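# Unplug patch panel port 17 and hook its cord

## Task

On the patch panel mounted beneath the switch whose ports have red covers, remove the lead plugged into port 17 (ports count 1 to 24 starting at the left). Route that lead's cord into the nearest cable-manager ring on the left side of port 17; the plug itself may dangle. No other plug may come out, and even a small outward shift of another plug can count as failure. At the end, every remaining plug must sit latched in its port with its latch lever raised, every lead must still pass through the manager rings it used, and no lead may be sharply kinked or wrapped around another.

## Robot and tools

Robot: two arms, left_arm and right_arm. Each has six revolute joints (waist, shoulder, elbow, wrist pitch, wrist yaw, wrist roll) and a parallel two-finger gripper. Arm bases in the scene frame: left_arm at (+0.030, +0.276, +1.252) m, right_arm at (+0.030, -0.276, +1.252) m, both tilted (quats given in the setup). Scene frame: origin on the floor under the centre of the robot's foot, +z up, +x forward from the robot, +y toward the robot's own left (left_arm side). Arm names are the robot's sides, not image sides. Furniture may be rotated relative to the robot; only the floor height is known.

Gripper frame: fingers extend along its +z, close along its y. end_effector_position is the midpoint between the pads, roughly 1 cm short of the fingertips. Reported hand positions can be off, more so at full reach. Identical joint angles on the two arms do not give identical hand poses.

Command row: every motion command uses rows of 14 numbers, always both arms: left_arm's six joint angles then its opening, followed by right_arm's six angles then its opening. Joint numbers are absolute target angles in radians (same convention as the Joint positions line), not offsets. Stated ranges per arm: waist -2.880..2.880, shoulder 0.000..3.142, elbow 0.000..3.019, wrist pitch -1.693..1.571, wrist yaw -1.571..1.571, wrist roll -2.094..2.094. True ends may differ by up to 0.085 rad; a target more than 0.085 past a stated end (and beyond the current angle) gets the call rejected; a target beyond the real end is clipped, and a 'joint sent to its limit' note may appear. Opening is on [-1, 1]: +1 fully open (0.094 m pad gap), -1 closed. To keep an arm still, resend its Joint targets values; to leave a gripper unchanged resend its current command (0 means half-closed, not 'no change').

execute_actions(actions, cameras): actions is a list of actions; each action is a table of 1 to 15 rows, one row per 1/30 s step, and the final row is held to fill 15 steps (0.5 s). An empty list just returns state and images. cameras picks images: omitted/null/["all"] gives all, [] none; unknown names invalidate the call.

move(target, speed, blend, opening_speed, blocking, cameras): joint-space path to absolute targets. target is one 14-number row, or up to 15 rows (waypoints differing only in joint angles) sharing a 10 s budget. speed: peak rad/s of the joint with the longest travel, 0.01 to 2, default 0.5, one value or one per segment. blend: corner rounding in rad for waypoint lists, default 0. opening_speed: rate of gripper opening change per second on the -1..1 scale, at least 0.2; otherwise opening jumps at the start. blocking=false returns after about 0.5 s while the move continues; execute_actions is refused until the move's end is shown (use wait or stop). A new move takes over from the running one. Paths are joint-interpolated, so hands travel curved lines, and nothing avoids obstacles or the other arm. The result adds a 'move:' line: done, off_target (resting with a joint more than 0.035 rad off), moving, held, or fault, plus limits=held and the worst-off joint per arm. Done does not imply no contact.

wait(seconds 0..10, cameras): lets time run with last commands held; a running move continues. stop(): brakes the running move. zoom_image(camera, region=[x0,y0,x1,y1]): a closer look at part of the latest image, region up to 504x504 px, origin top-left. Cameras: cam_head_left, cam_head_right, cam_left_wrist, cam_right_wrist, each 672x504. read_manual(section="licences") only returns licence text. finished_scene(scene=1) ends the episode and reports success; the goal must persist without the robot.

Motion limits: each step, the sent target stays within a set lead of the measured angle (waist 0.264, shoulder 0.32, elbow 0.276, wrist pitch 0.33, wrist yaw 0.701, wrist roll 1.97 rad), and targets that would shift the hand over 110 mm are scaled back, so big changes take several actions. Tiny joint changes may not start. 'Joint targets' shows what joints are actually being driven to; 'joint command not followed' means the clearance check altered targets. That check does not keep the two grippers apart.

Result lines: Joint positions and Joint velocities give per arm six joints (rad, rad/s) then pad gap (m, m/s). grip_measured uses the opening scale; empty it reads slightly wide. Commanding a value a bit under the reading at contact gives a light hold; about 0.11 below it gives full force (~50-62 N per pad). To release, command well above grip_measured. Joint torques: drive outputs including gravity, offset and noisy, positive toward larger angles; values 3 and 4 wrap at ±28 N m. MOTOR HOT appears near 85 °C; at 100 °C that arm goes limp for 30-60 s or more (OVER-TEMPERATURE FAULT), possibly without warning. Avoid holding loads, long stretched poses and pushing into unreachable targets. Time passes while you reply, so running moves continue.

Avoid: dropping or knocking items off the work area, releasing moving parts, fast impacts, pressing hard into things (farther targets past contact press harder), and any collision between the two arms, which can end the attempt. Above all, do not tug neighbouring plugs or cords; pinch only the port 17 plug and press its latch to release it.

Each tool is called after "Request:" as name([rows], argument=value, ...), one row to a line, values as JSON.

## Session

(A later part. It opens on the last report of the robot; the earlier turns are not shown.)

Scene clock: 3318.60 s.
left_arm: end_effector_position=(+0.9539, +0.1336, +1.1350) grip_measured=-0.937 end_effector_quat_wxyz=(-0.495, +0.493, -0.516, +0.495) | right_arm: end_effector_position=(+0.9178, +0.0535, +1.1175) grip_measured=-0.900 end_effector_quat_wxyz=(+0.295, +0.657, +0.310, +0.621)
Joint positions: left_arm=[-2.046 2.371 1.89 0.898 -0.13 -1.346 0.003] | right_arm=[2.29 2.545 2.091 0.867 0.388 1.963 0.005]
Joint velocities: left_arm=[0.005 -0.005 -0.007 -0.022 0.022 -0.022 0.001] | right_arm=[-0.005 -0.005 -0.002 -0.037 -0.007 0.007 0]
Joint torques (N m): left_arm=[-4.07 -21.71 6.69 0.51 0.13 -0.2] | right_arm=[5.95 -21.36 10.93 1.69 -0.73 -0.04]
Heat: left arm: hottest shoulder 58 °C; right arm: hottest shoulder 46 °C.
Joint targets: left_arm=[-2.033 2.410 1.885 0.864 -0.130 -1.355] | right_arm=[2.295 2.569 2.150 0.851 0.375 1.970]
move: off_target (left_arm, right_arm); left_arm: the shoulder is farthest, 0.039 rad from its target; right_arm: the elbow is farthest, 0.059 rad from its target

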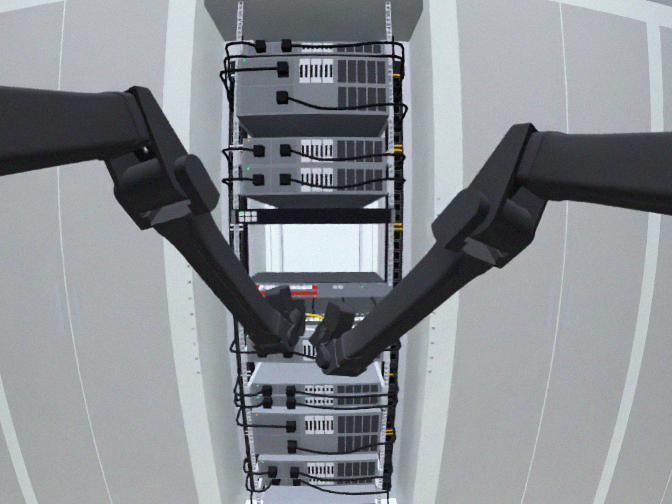

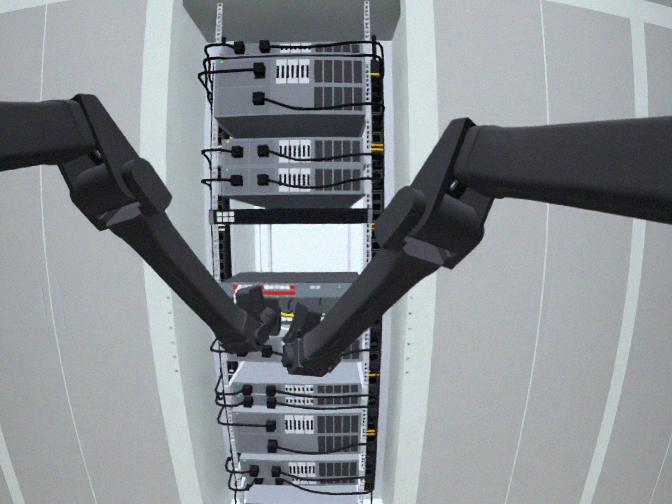

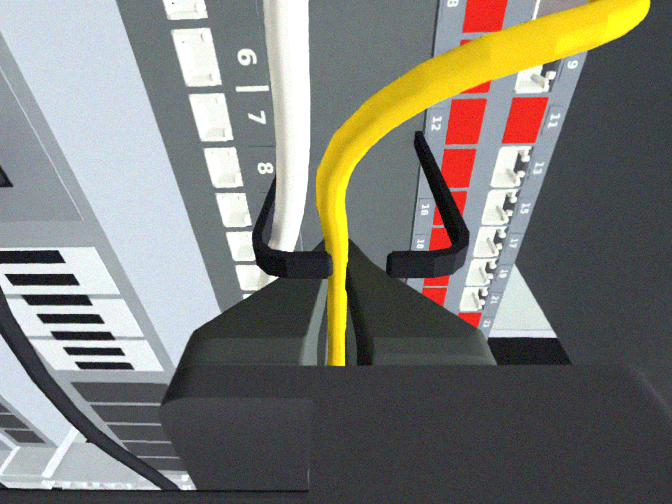

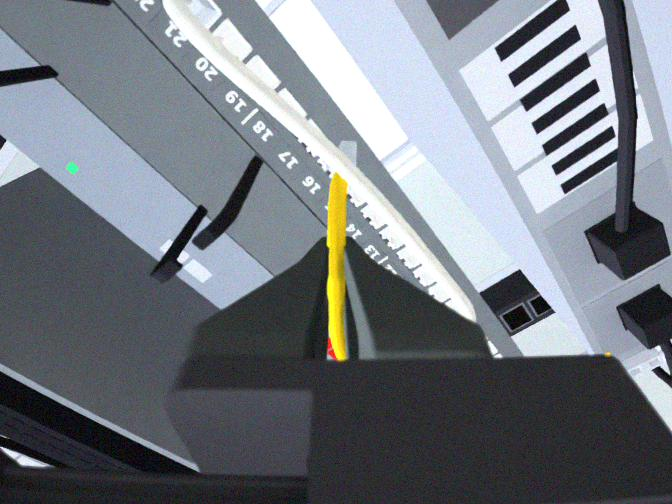

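Request:
move(target=[-2.033,2.41,1.885,0.865,-0.13,-1.36,-0.98,2.295,2.57,2.15,0.85,0.375,1.97,-0.6], opening_speed=0.3)

Request:
move(target=[-2.033,2.41,1.885,0.865,-0.13,-1.36,-0.98,2.36,2.45,1.65,1.25,0.44,1.9,-0.6], speed=0.3)

Scene clock: 3356.40 s.
left_arm: end_effector_position=(+0.9539, +0.1335, +1.1346) grip_measured=-0.937 end_effector_quat_wxyz=(-0.496, +0.492, -0.518, +0.493) | right_arm: end_effector_position=(+0.9219, +0.0546, +1.1242) grip_measured=-0.603 end_effector_quat_wxyz=(+0.294, +0.653, +0.308, +0.627)
Joint positions: left_arm=[-2.046 2.371 1.89 0.897 -0.13 -1.341 0.003] | right_arm=[2.29 2.545 2.105 0.866 0.378 1.963 0.019]
Joint velocities: left_arm=[0.005 0.005 -0.002 -0.007 -0.037 -0.007 -0.002] | right_arm=[-0.005 -0.005 -0.002 -0.017 -0.051 -0.066 0.001]
Joint torques (N m): left_arm=[-4.07 -21.95 6.68 0.75 0.14 -0.24] | right_arm=[7.36 -21.36 9.92 1.48 -0.36 -0.02]
Heat: left arm: hottest shoulder 58 °C; right arm: hottest elbow 44 °C.
Joint targets: left_arm=[-2.033 2.410 1.885 0.866 -0.130 -1.355] | right_arm=[2.295 2.570 2.149 0.849 0.375 1.970]
move: off_target (left_arm, right_arm); left_arm: the shoulder is farthest, 0.039 rad from its target; right_arm: the elbow is farthest, 0.045 rad from its target

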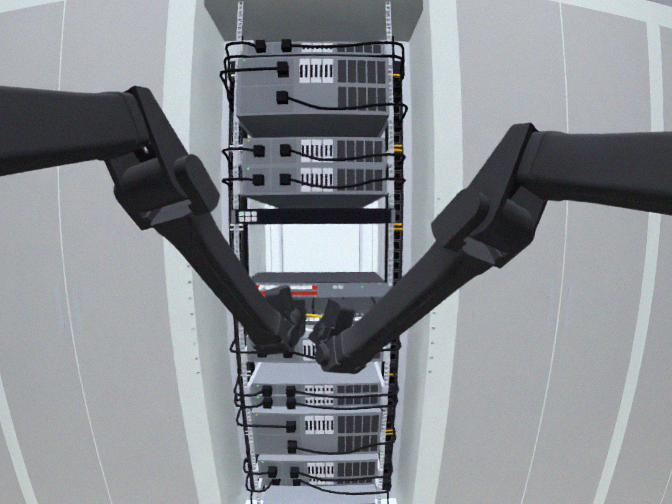

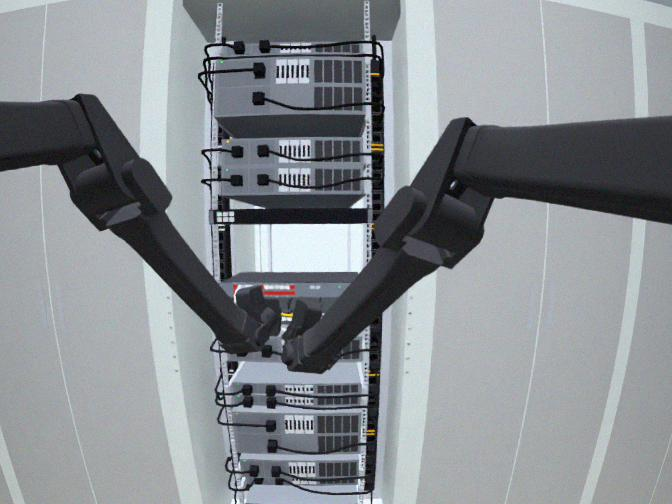

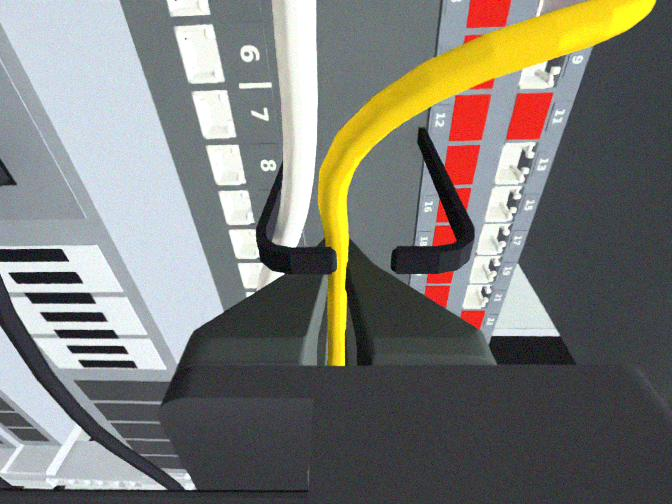

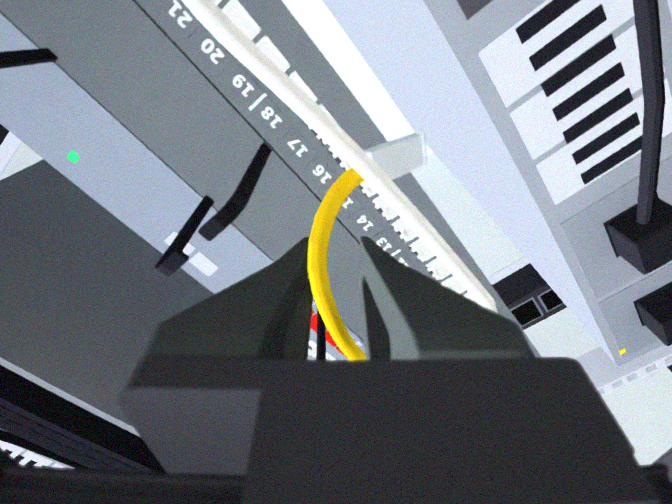

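Scene clock: 3358.83 s.
left_arm: end_effector_position=(+0.9538, +0.1318, +1.1342) grip_measured=-0.937 end_effector_quat_wxyz=(-0.493, +0.490, -0.521, +0.495) | right_arm: end_effector_position=(+0.7899, +0.0554, +1.0812) grip_measured=-0.601 end_effector_quat_wxyz=(+0.301, +0.655, +0.321, +0.614)
Joint positions: left_arm=[-2.046 2.371 1.89 0.894 -0.121 -1.341 0.003] | right_arm=[2.344 2.473 1.659 1.228 0.437 1.915 0.019]
Joint velocities: left_arm=[0.005 -0.005 0.012 0.002 0.037 -0.037 0.001] | right_arm=[-0.005 -0.005 -0.002 0.007 0.007 -0.037 0.001]
Joint torques (N m): left_arm=[-3.55 -21.95 6.63 0.75 0.13 -0.28] | right_arm=[7.12 -21.48 3.99 3.11 0.01 -0.23]
Heat: left arm: hottest shoulder 58 °C; right arm: hottest elbow 44 °C.
Joint targets: left_arm=[-2.033 2.410 1.885 0.864 -0.121 -1.360] | right_arm=[2.360 2.450 1.652 1.250 0.440 1.900]
move: off_target (left_arm); left_arm: the shoulder is farthest, 0.039 rad from its target

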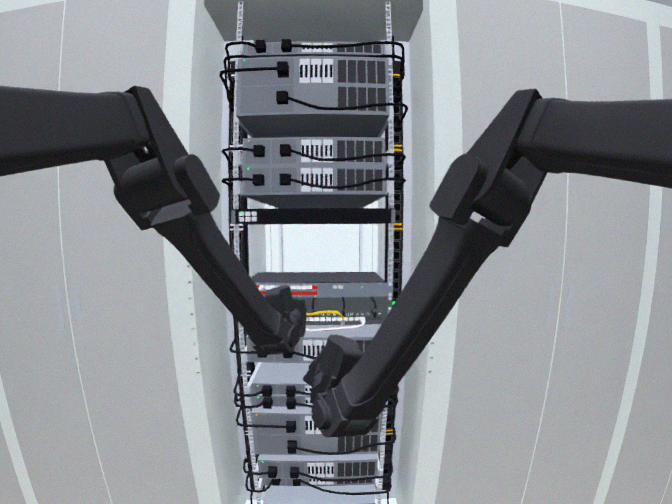

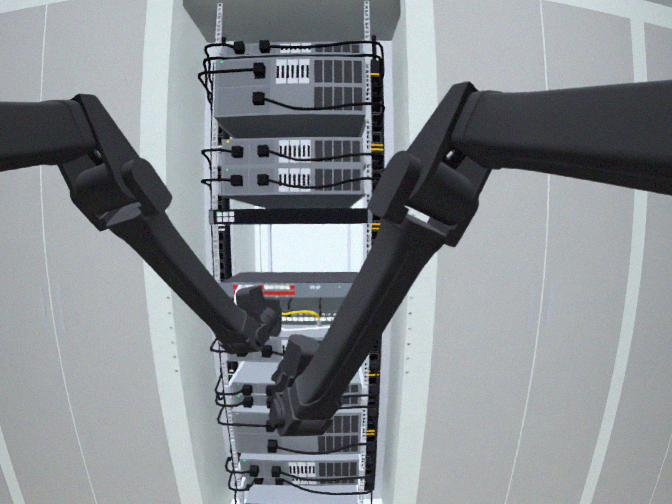

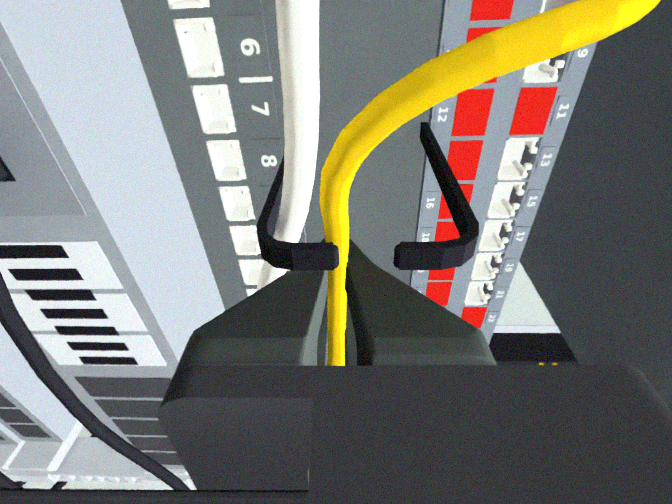

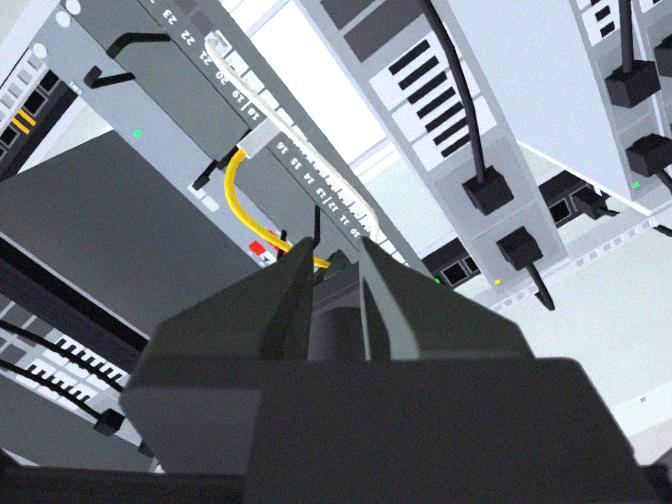

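Request:
move(target=[-2.033,2.41,1.885,0.865,-0.13,-1.36,-0.98,2.374,2.331,1.6,1.233,0.4415,-0.1,-0.6], speed=0.7)

Request:
zoom_image(camera="cam_right_wrist", region=[150, 50, 450, 275])

Request:
zoom_image(camera="cam_head_left", region=[270, 280, 400, 350])

Scene clock: 3370.47 s.
left_arm: end_effector_position=(+0.9538, +0.1321, +1.1341) grip_measured=-0.937 end_effector_quat_wxyz=(-0.494, +0.490, -0.520, +0.495) | right_arm: end_effector_position=(+0.8016, +0.0512, +1.1282) grip_measured=-0.601 end_effector_quat_wxyz=(+0.622, +0.330, +0.635, +0.317)
Joint positions: left_arm=[-2.046 2.371 1.89 0.894 -0.122 -1.341 0.003] | right_arm=[2.352 2.393 1.623 1.228 0.438 0.614 0.019]
Joint velocities: left_arm=[0.005 -0.005 0.012 0.002 -0.037 -0.066 0.001] | right_arm=[-0.005 -0.015 -0.002 -0.007 0.022 0.022 -0.001]
Joint torques (N m): left_arm=[-4.07 -22.18 6.74 0.87 -0.09 -0.25] | right_arm=[5.77 -20.31 4.85 2.04 -0.19 0.03]
Heat: left arm: hottest shoulder 57 °C; right arm: hottest shoulder 44 °C.
Joint targets: left_arm=[-2.033 2.410 1.885 0.865 -0.128 -1.360] | right_arm=[2.351 2.394 1.624 1.228 0.438 0.630]
move: held (right_arm; a check stopped the path), off_target (left_arm; braked when a check withheld steps of right_arm); limits=held; left_arm: the shoulder is farthest, 0.039 rad from its target; right_arm: the wrist roll is farthest, 0.714 rad from its target
joint command not followed: on one or more control steps a check withheld the commanded joint targets of the right arm, and it was not sent them on those steps.
cause: the commanded joint targets, or the way to them, would bring a part of the robot too close to another arm (this arm's gripper housing and the left arm's wrist (the part past joint 4), where that arm would come to rest).

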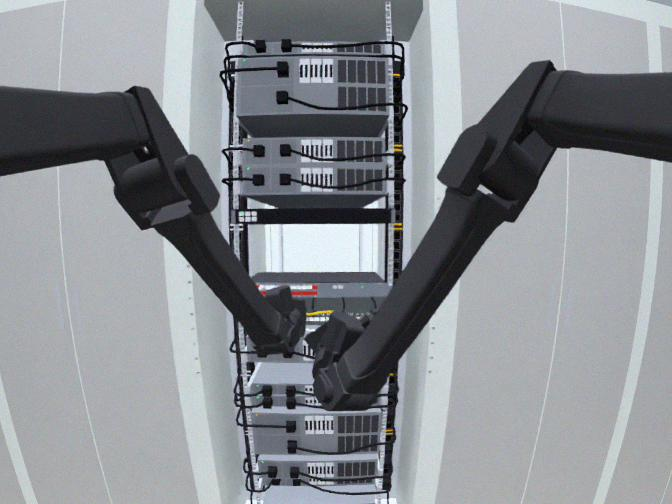

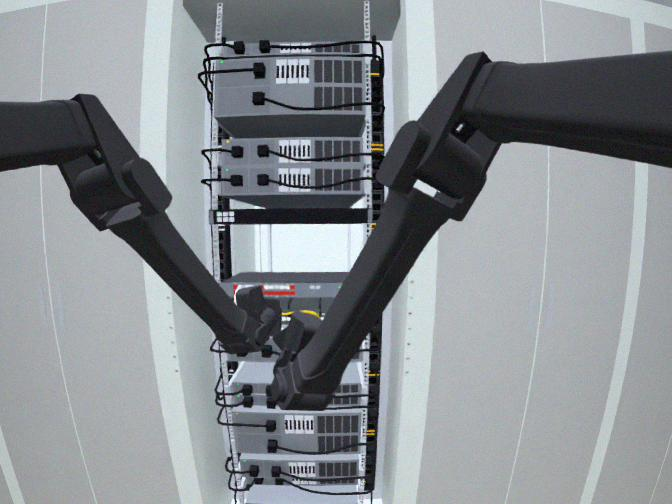

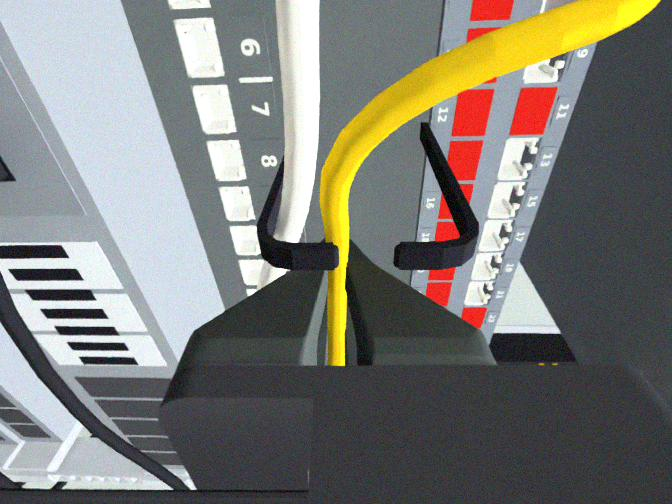

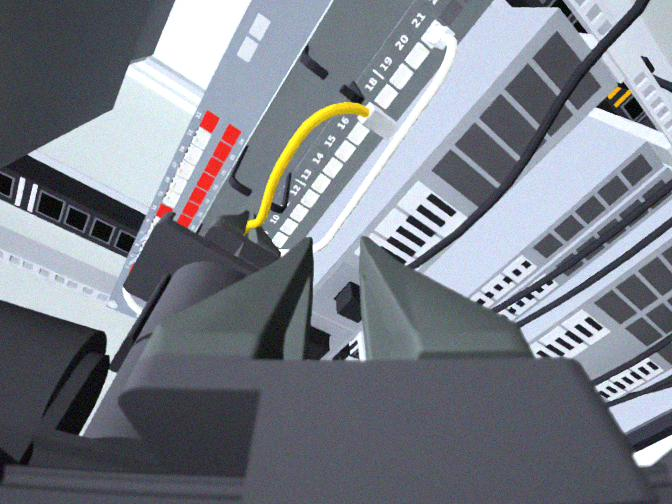

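Scaled by 1.680 from the camera's 672x504 image, which has a finer 960x720 frame.

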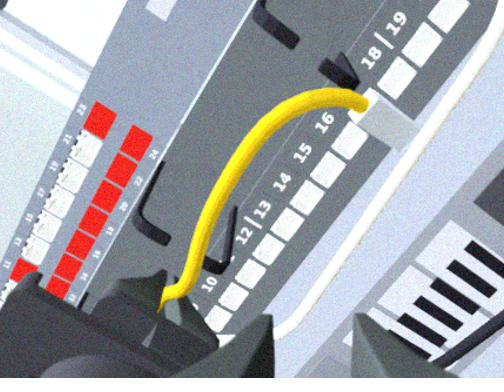

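Scaled by 3.877 from the camera's 672x504 image, which has a finer 960x720 frame.

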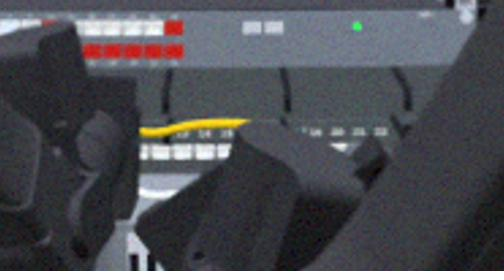

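Request:
move(target=[-2.033,2.41,1.885,0.865,-0.13,-1.36,-0.98,2.36,2.455,1.787,1.19,0.42,1.245,-0.4], speed=0.5)

Scene clock: 3420.00 s.
left_arm: end_effector_position=(+0.9538, +0.1321, +1.1341) grip_measured=-0.937 end_effector_quat_wxyz=(-0.494, +0.490, -0.520, +0.495) | right_arm: end_effector_position=(+0.8313, +0.0614, +1.1471) grip_measured=-0.402 end_effector_quat_wxyz=(+0.507, +0.500, +0.482, +0.511)
Joint positions: left_arm=[-2.046 2.371 1.89 0.894 -0.122 -1.341 0.003] | right_arm=[2.352 2.427 1.746 1.205 0.423 1.229 0.028]
Joint velocities: left_arm=[0.005 -0.015 -0.012 -0.007 -0.037 -0.022 -0.001] | right_arm=[0.005 -0.015 0.007 0.007 -0.037 -0.007 -0.001]
Joint torques (N m): left_arm=[-4.25 -21.83 6.57 0.84 -0.15 -0.24] | right_arm=[6.53 -18.84 8.06 1.48 -0.38 0]
Heat: left arm: hottest shoulder 56 °C; right arm: hottest shoulder 43 °C.
Joint targets: left_arm=[-2.033 2.410 1.885 0.865 -0.129 -1.360] | right_arm=[2.360 2.455 1.787 1.191 0.420 1.245]
move: off_target (left_arm, right_arm); left_arm: the shoulder is farthest, 0.039 rad from its target; right_arm: the elbow is farthest, 0.041 rad from its target

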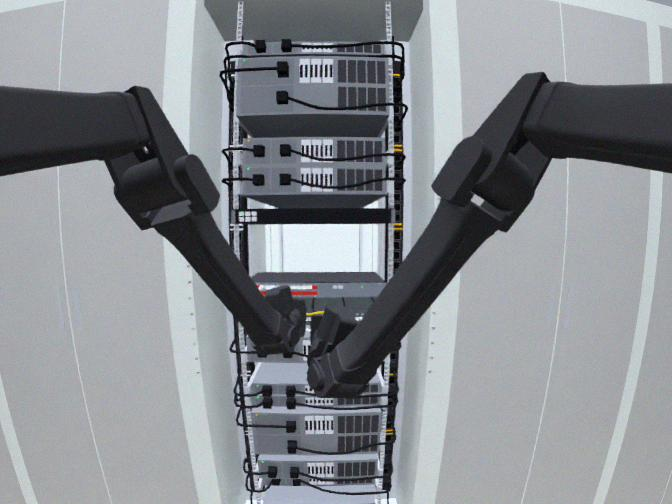

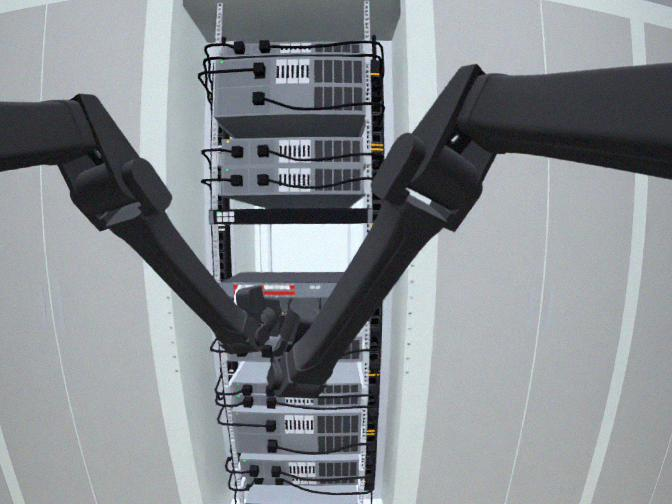

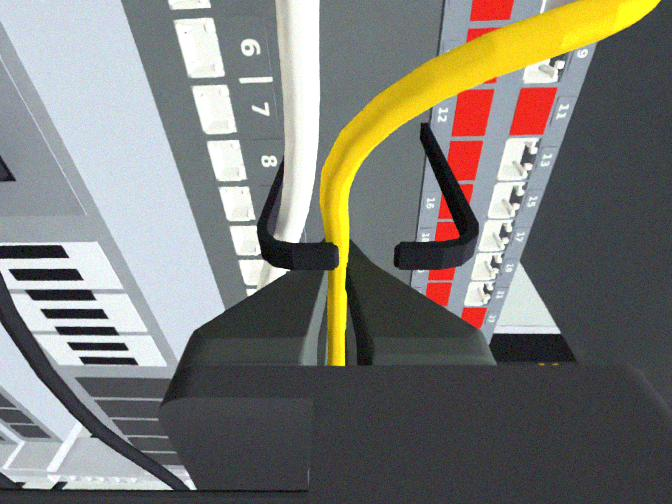

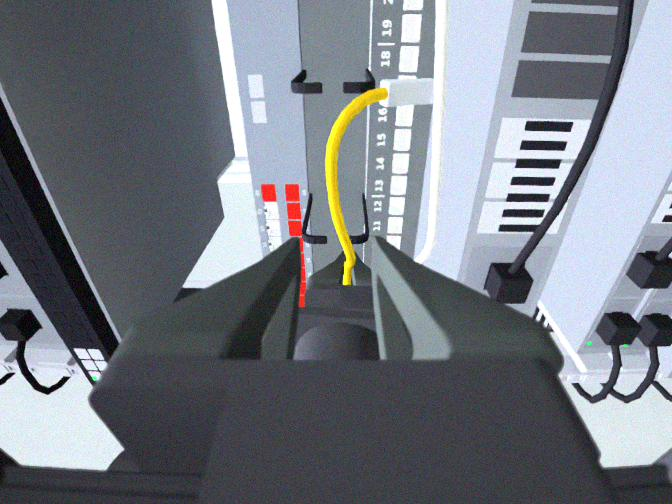

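Request:
zoom_image(camera="cam_right_wrist", region=[260, 60, 460, 290])

Scaled by 2.191 from the camera's 672x504 image, which has a finer 960x720 frame.

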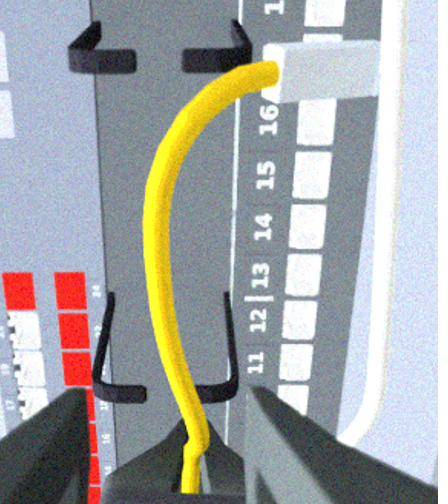

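Request:
move(target=[-2.033,2.41,1.885,0.865,-0.13,-1.36,-0.98,2.33,2.495,1.994,0.989,0.395,1.245,-0.4], speed=0.3)

Scene clock: 3449.17 s.
left_arm: end_effector_position=(+0.9538, +0.1323, +1.1341) grip_measured=-0.937 end_effector_quat_wxyz=(-0.494, +0.491, -0.520, +0.495) | right_arm: end_effector_position=(+0.8823, +0.0839, +1.1603) grip_measured=-0.402 end_effector_quat_wxyz=(+0.496, +0.494, +0.501, +0.509)
Joint positions: left_arm=[-2.046 2.371 1.89 0.894 -0.124 -1.341 0.003] | right_arm=[2.35 2.466 1.949 1.002 0.398 1.231 0.028]
Joint velocities: left_arm=[0.005 -0.005 0.017 -0.012 0.11 0.007 0] | right_arm=[0.005 -0.005 0.002 0.007 -0.007 -0.022 0]
Joint torques (N m): left_arm=[-3.84 -22.07 6.76 0.77 -0.14 -0.28] | right_arm=[5.6 -20.54 9.72 1.43 -0.34 0.03]
Heat: left arm: hottest shoulder 56 °C; right arm: hottest shoulder 45 °C.
Joint targets: left_arm=[-2.033 2.410 1.885 0.865 -0.131 -1.360] | right_arm=[2.329 2.495 1.995 0.988 0.395 1.245]
move: off_target (left_arm, right_arm); left_arm: the shoulder is farthest, 0.039 rad from its target; right_arm: the elbow is farthest, 0.045 rad from its target

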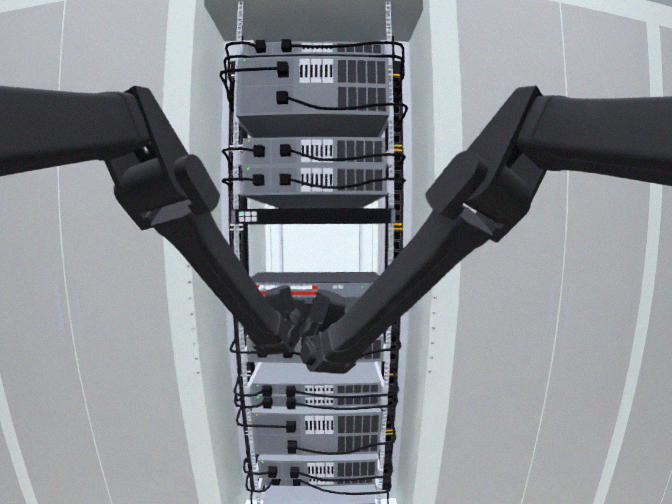

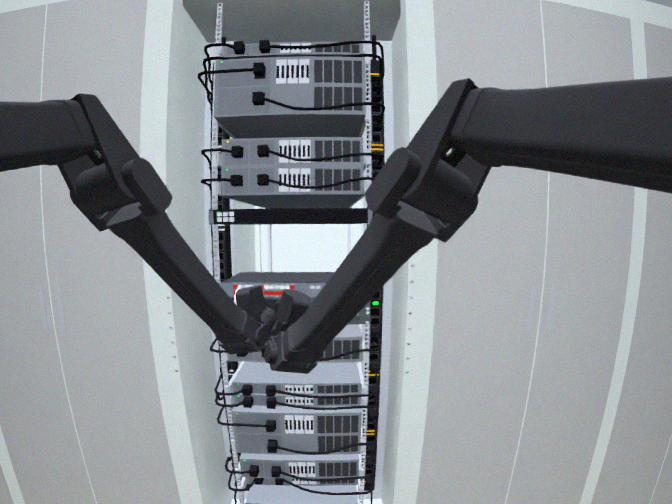

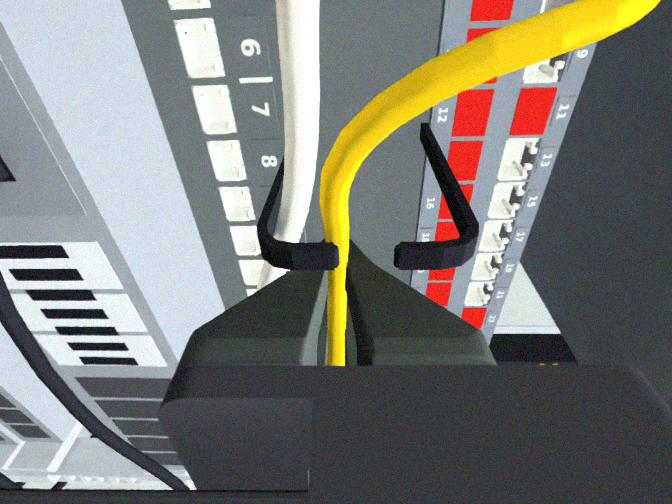

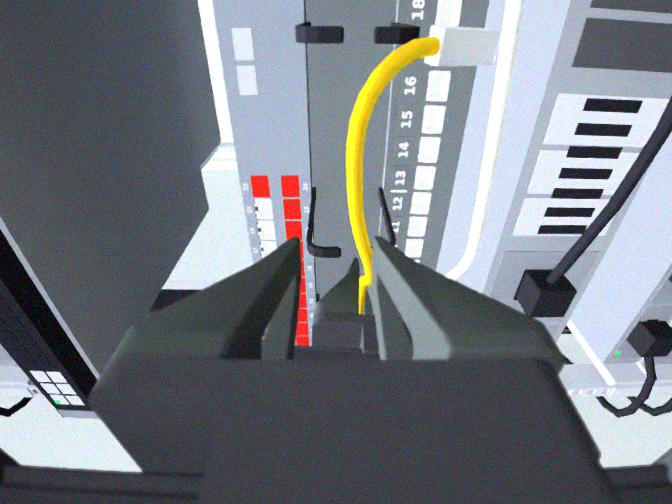

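Request:
move(target=[-2.033,2.41,1.885,0.865,-0.13,-1.36,-0.98,2.305,2.51,1.97,0.98,0.385,1.245,-0.4], speed=0.2, cameras=["cam_right_wrist"])

Scene clock: 3455.57 s.
left_arm: end_effector_position=(+0.9538, +0.1323, +1.1341) grip_measured=-0.937 end_effector_quat_wxyz=(-0.494, +0.491, -0.520, +0.495) | right_arm: end_effector_position=(+0.8857, +0.0652, +1.1367) grip_measured=-0.402 end_effector_quat_wxyz=(+0.498, +0.497, +0.510, +0.496)
Joint positions: left_arm=[-2.046 2.371 1.89 0.894 -0.124 -1.341 0.003] | right_arm=[2.321 2.485 1.949 0.995 0.389 1.231 0.028]
Joint velocities: left_arm=[0.015 -0.015 -0.022 0.002 0.037 0.095 0.001] | right_arm=[-0.005 0.015 -0.002 0.007 -0.095 -0.022 0]
Joint torques (N m): left_arm=[-3.96 -22.18 6.71 0.69 -0.09 -0.26] | right_arm=[5.01 -20.31 7.77 1.65 -0.32 0.03]
Heat: left arm: hottest shoulder 56 °C; right arm: hottest shoulder 45 °C.
Joint targets: left_arm=[-2.033 2.410 1.885 0.865 -0.130 -1.360] | right_arm=[2.306 2.511 1.970 0.981 0.386 1.245]
move: off_target (left_arm); limits=held; left_arm: the shoulder is farthest, 0.039 rad from its target
joint command not followed: on one or more control steps a check withheld the commanded joint targets of the left arm, and it was not sent them on those steps.
cause: the commanded joint targets, or the way to them, would bring a part of the robot too close to another arm (this arm's wrist (the part past joint 5) and the right arm's fingers).
Images, in order (width x height): cam_right_wrist 672x504.

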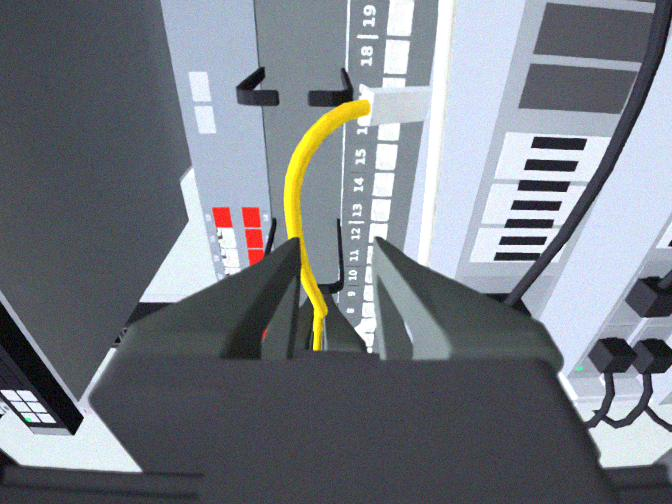

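Request:
move(target=[-2.033,2.41,1.885,0.865,-0.13,-1.36,-0.98,2.303,2.505,1.995,0.995,0.385,1.245,-0.4], speed=0.2, cameras=["cam_right_wrist"])

Scene clock: 3461.33 s.
left_arm: end_effector_position=(+0.9538, +0.1323, +1.1341) grip_measured=-0.937 end_effector_quat_wxyz=(-0.494, +0.491, -0.520, +0.495) | right_arm: end_effector_position=(+0.8857, +0.0654, +1.1368) grip_measured=-0.402 end_effector_quat_wxyz=(+0.498, +0.496, +0.510, +0.496)
Joint positions: left_arm=[-2.046 2.371 1.89 0.894 -0.124 -1.341 0.003] | right_arm=[2.321 2.485 1.949 0.995 0.388 1.231 0.028]
Joint velocities: left_arm=[-0.005 -0.005 0.007 0.002 -0.037 0.066 0] | right_arm=[0.005 -0.005 -0.002 0.007 -0.037 -0.051 0]
Joint torques (N m): left_arm=[-3.66 -22.24 6.65 0.77 -0.07 -0.26] | right_arm=[5.54 -20.37 9.59 2.21 -0.32 0]
Heat: left arm: hottest shoulder 56 °C; right arm: hottest shoulder 44 °C.
Joint targets: left_arm=[-2.033 2.410 1.885 0.865 -0.130 -1.360] | right_arm=[2.303 2.505 1.995 0.995 0.384 1.245]
move: off_target (left_arm, right_arm); left_arm: the shoulder is farthest, 0.039 rad from its target; right_arm: the elbow is farthest, 0.046 rad from its target
Images, in order (width x height): cam_right_wrist 672x504.

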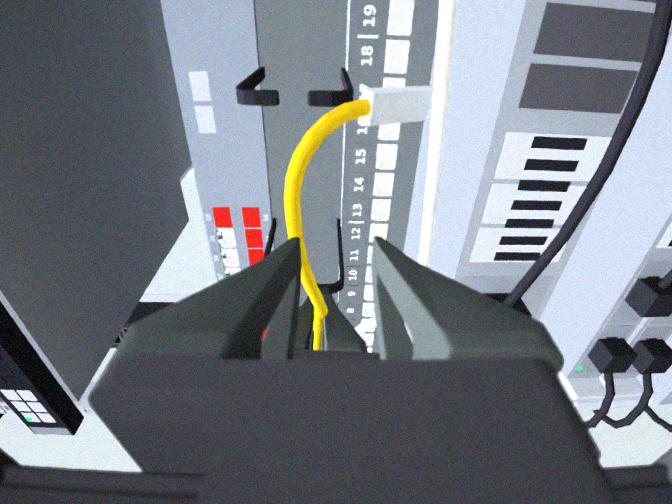

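Request:
move(target=[-2.033,2.41,1.885,0.865,-0.13,-1.36,-0.98,2.303,2.505,2.015,1.01,0.385,1.245,-0.4], speed=0.2, cameras=["cam_right_wrist"])

Scene clock: 3467.87 s.
left_arm: end_effector_position=(+0.9538, +0.1323, +1.1341) grip_measured=-0.937 end_effector_quat_wxyz=(-0.494, +0.491, -0.520, +0.495) | right_arm: end_effector_position=(+0.8912, +0.0650, +1.1452) grip_measured=-0.402 end_effector_quat_wxyz=(+0.502, +0.495, +0.503, +0.500)
Joint positions: left_arm=[-2.046 2.371 1.89 0.894 -0.124 -1.341 0.003] | right_arm=[2.321 2.485 1.967 0.995 0.388 1.231 0.028]
Joint velocities: left_arm=[-0.005 -0.015 -0.022 -0.002 0.007 0.022 0.001] | right_arm=[-0.015 -0.015 -0.012 0.007 -0.051 -0.022 0]
Joint torques (N m): left_arm=[-3.66 -21.89 6.6 0.81 -0.09 -0.26] | right_arm=[5.3 -21.01 9.83 2.73 -0.32 0.04]
Heat: left arm: hottest shoulder 56 °C; right arm: hottest shoulder 43 °C.
Joint targets: left_arm=[-2.033 2.410 1.885 0.865 -0.130 -1.360] | right_arm=[2.303 2.505 2.014 1.010 0.385 1.245]
move: off_target (left_arm, right_arm); left_arm: the shoulder is farthest, 0.039 rad from its target; right_arm: the elbow is farthest, 0.048 rad from its target
Images, in order (width x height): cam_right_wrist 672x504.

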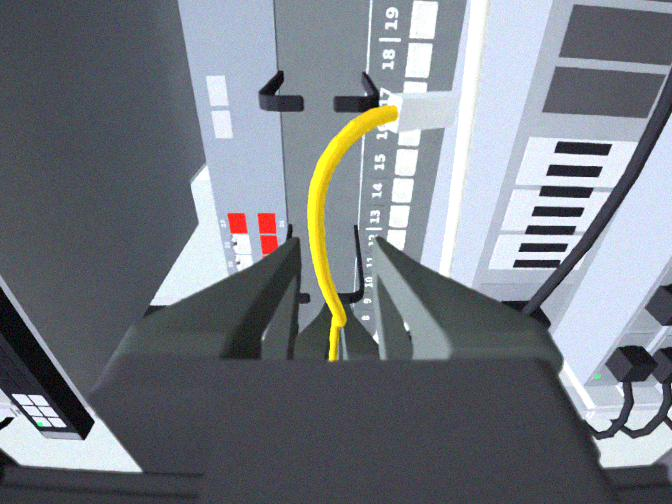

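Request:
move(target=[-2.033,2.41,1.885,0.865,-0.13,-1.36,-0.98,2.303,2.505,2.015,1.01,0.385,1.245,-0.97], opening_speed=0.4, cameras=["cam_right_wrist"])

Scene clock: 3477.33 s.
left_arm: end_effector_position=(+0.9538, +0.1323, +1.1341) grip_measured=-0.937 end_effector_quat_wxyz=(-0.494, +0.491, -0.520, +0.495) | right_arm: end_effector_position=(+0.8912, +0.0650, +1.1452) grip_measured=-0.968 end_effector_quat_wxyz=(+0.502, +0.495, +0.503, +0.500)
Joint positions: left_arm=[-2.046 2.371 1.89 0.894 -0.124 -1.341 0.003] | right_arm=[2.321 2.485 1.967 0.995 0.388 1.231 0.002]
Joint velocities: left_arm=[-0.005 -0.005 0.002 -0.012 -0.051 0.022 0] | right_arm=[-0.005 -0.005 0.002 -0.022 0.022 -0.066 -0.001]
Joint torques (N m): left_arm=[-3.78 -22.18 6.71 0.73 -0.08 -0.28] | right_arm=[5.36 -21.19 9.54 2.61 -0.31 0.01]
Heat: left arm: hottest shoulder 56 °C; right arm: hottest shoulder 43 °C.
Joint targets: left_arm=[-2.033 2.410 1.885 0.865 -0.130 -1.360] | right_arm=[2.303 2.505 2.015 1.010 0.385 1.245]
move: off_target (left_arm, right_arm); left_arm: the shoulder is farthest, 0.039 rad from its target; right_arm: the elbow is farthest, 0.048 rad from its target
Images, in order (width x height): cam_right_wrist 672x504.

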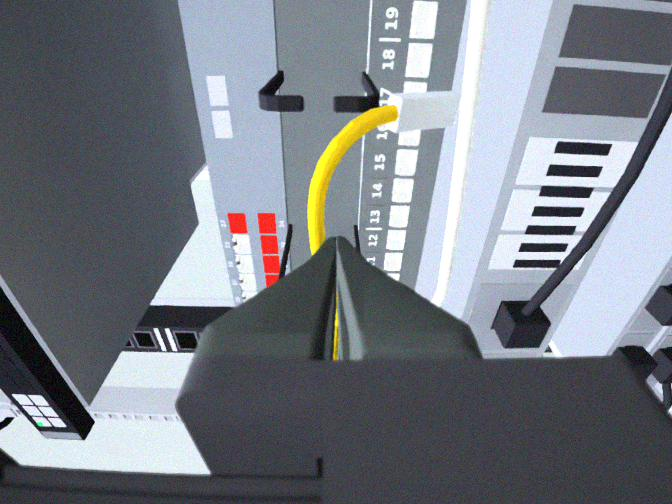

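Request:
move(target=[-2.033,2.41,1.885,0.865,-0.13,-1.36,-0.98,2.303,2.505,2.015,1.01,0.385,1.245,-0.5], opening_speed=0.5, cameras=["cam_right_wrist"])

Request:
move(target=[-2.033,2.41,1.885,0.865,-0.13,-1.36,-0.98,2.3,2.515,2.095,0.955,0.378,1.245,-0.5], speed=0.15, cameras=["cam_right_wrist"])

Request:
move(target=[-2.033,2.41,1.885,0.865,-0.13,-1.36,-0.98,2.3,2.515,2.095,0.955,0.378,1.245,-0.97], opening_speed=0.4, cameras=["cam_right_wrist","cam_left_wrist"])

Scene clock: 3495.67 s.
left_arm: end_effector_position=(+0.9538, +0.1323, +1.1341) grip_measured=-0.937 end_effector_quat_wxyz=(-0.494, +0.491, -0.520, +0.495) | right_arm: end_effector_position=(+0.8912, +0.0650, +1.1452) grip_measured=-0.502 end_effector_quat_wxyz=(+0.502, +0.495, +0.503, +0.500)
Joint positions: left_arm=[-2.046 2.371 1.89 0.894 -0.124 -1.341 0.003] | right_arm=[2.321 2.485 1.967 0.995 0.388 1.231 0.023]
Joint velocities: left_arm=[0.005 -0.024 -0.007 0.002 -0.022 0.066 0] | right_arm=[0.005 0.005 -0.017 -0.002 -0.022 -0.066 0.001]
Joint torques (N m): left_arm=[-3.66 -22.07 6.64 0.79 -0.1 -0.28] | right_arm=[5.19 -20.78 10 2.69 -0.33 0.04]
Heat: left arm: hottest shoulder 56 °C; right arm: hottest elbow 44 °C.
Joint targets: left_arm=[-2.033 2.410 1.885 0.865 -0.130 -1.360] | right_arm=[2.303 2.505 2.015 1.010 0.385 1.245]
move: off_target (left_arm, right_arm); left_arm: the shoulder is farthest, 0.039 rad from its target; right_arm: the elbow is farthest, 0.048 rad from its target
Images, in order (width x height): cam_right_wrist 672x504.

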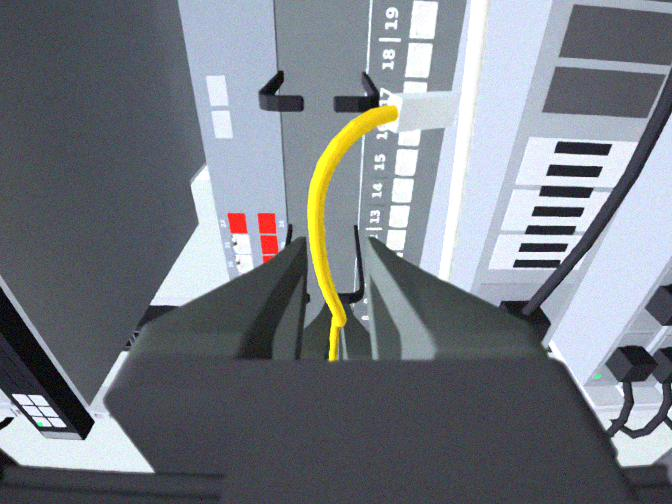

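Scene clock: 3496.63 s.
left_arm: end_effector_position=(+0.9538, +0.1323, +1.1341) grip_measured=-0.937 end_effector_quat_wxyz=(-0.492, +0.493, -0.518, +0.496) | right_arm: end_effector_position=(+0.9114, +0.0638, +1.1685) grip_measured=-0.502 end_effector_quat_wxyz=(+0.509, +0.492, +0.488, +0.511)
Joint positions: left_arm=[-2.046 2.371 1.89 0.894 -0.124 -1.349 0.003] | right_arm=[2.318 2.489 2.039 0.967 0.381 1.231 0.023]
Joint velocities: left_arm=[-0.024 -0.015 -0.002 0.022 0.022 0.037 0.001] | right_arm=[-0.005 0.005 -0.012 0.007 0.022 0.007 -0.001]
Joint torques (N m): left_arm=[-4.01 -22.07 6.58 0.81 -0.08 -0.27] | right_arm=[4.78 -20.78 10.45 1.63 -0.33 -0.02]
Heat: left arm: hottest shoulder 56 °C; right arm: hottest elbow 44 °C.
Joint targets: left_arm=[-2.033 2.410 1.885 0.865 -0.130 -1.368] | right_arm=[2.299 2.515 2.095 0.954 0.377 1.245]
move: off_target (left_arm, right_arm); left_arm: the shoulder is farthest, 0.039 rad from its target; right_arm: the elbow is farthest, 0.056 rad from its target
Images, in order (width x height): cam_right_wrist 672x504.

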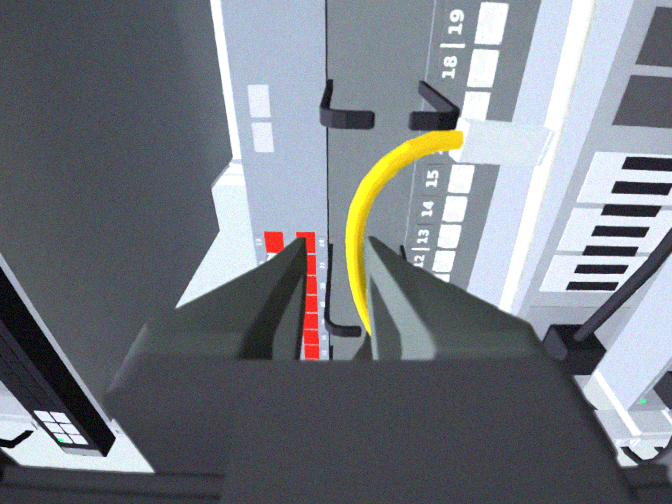

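Scene clock: 3498.03 s.
left_arm: end_effector_position=(+0.9538, +0.1323, +1.1341) grip_measured=-0.937 end_effector_quat_wxyz=(-0.492, +0.493, -0.518, +0.497) | right_arm: end_effector_position=(+0.9106, +0.0646, +1.1650) grip_measured=-0.897 end_effector_quat_wxyz=(+0.509, +0.492, +0.490, +0.510)
Joint positions: left_arm=[-2.046 2.371 1.89 0.894 -0.124 -1.35 0.003] | right_arm=[2.318 2.494 2.041 0.965 0.381 1.231 0.005]
Joint velocities: left_arm=[-0.015 -0.005 -0.002 0.002 -0.022 -0.037 0] | right_arm=[-0.015 -0.005 0.002 -0.002 0.007 0.051 -0.001]
Joint torques (N m): left_arm=[-3.78 -22.12 6.6 0.65 -0.08 -0.22] | right_arm=[5.25 -20.37 10.69 1.69 -0.36 0.03]
Heat: left arm: hottest shoulder 56 °C; right arm: hottest elbow 44 °C.
Joint targets: left_arm=[-2.033 2.410 1.885 0.865 -0.130 -1.362] | right_arm=[2.301 2.515 2.096 0.956 0.378 1.245]
move: off_target (left_arm, right_arm); left_arm: the shoulder is farthest, 0.039 rad from its target; right_arm: the elbow is farthest, 0.054 rad from its target
Images, in order (width x height): cam_left_wrist 672x504, cam_right_wrist 672x504.

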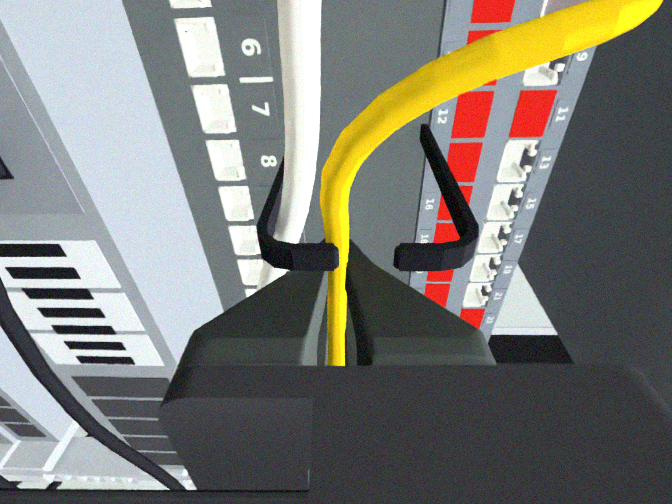

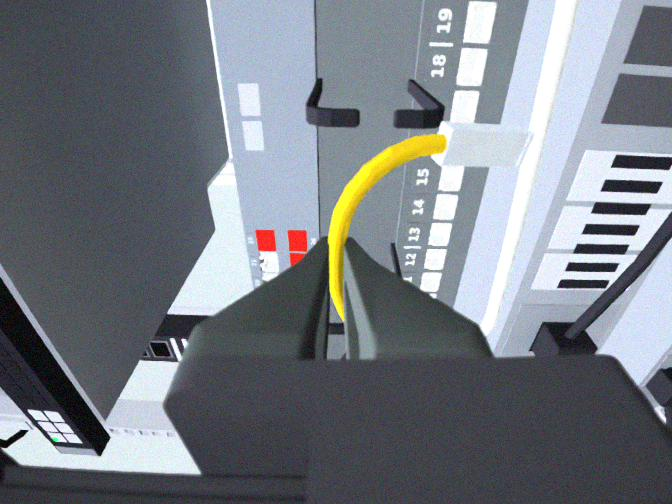

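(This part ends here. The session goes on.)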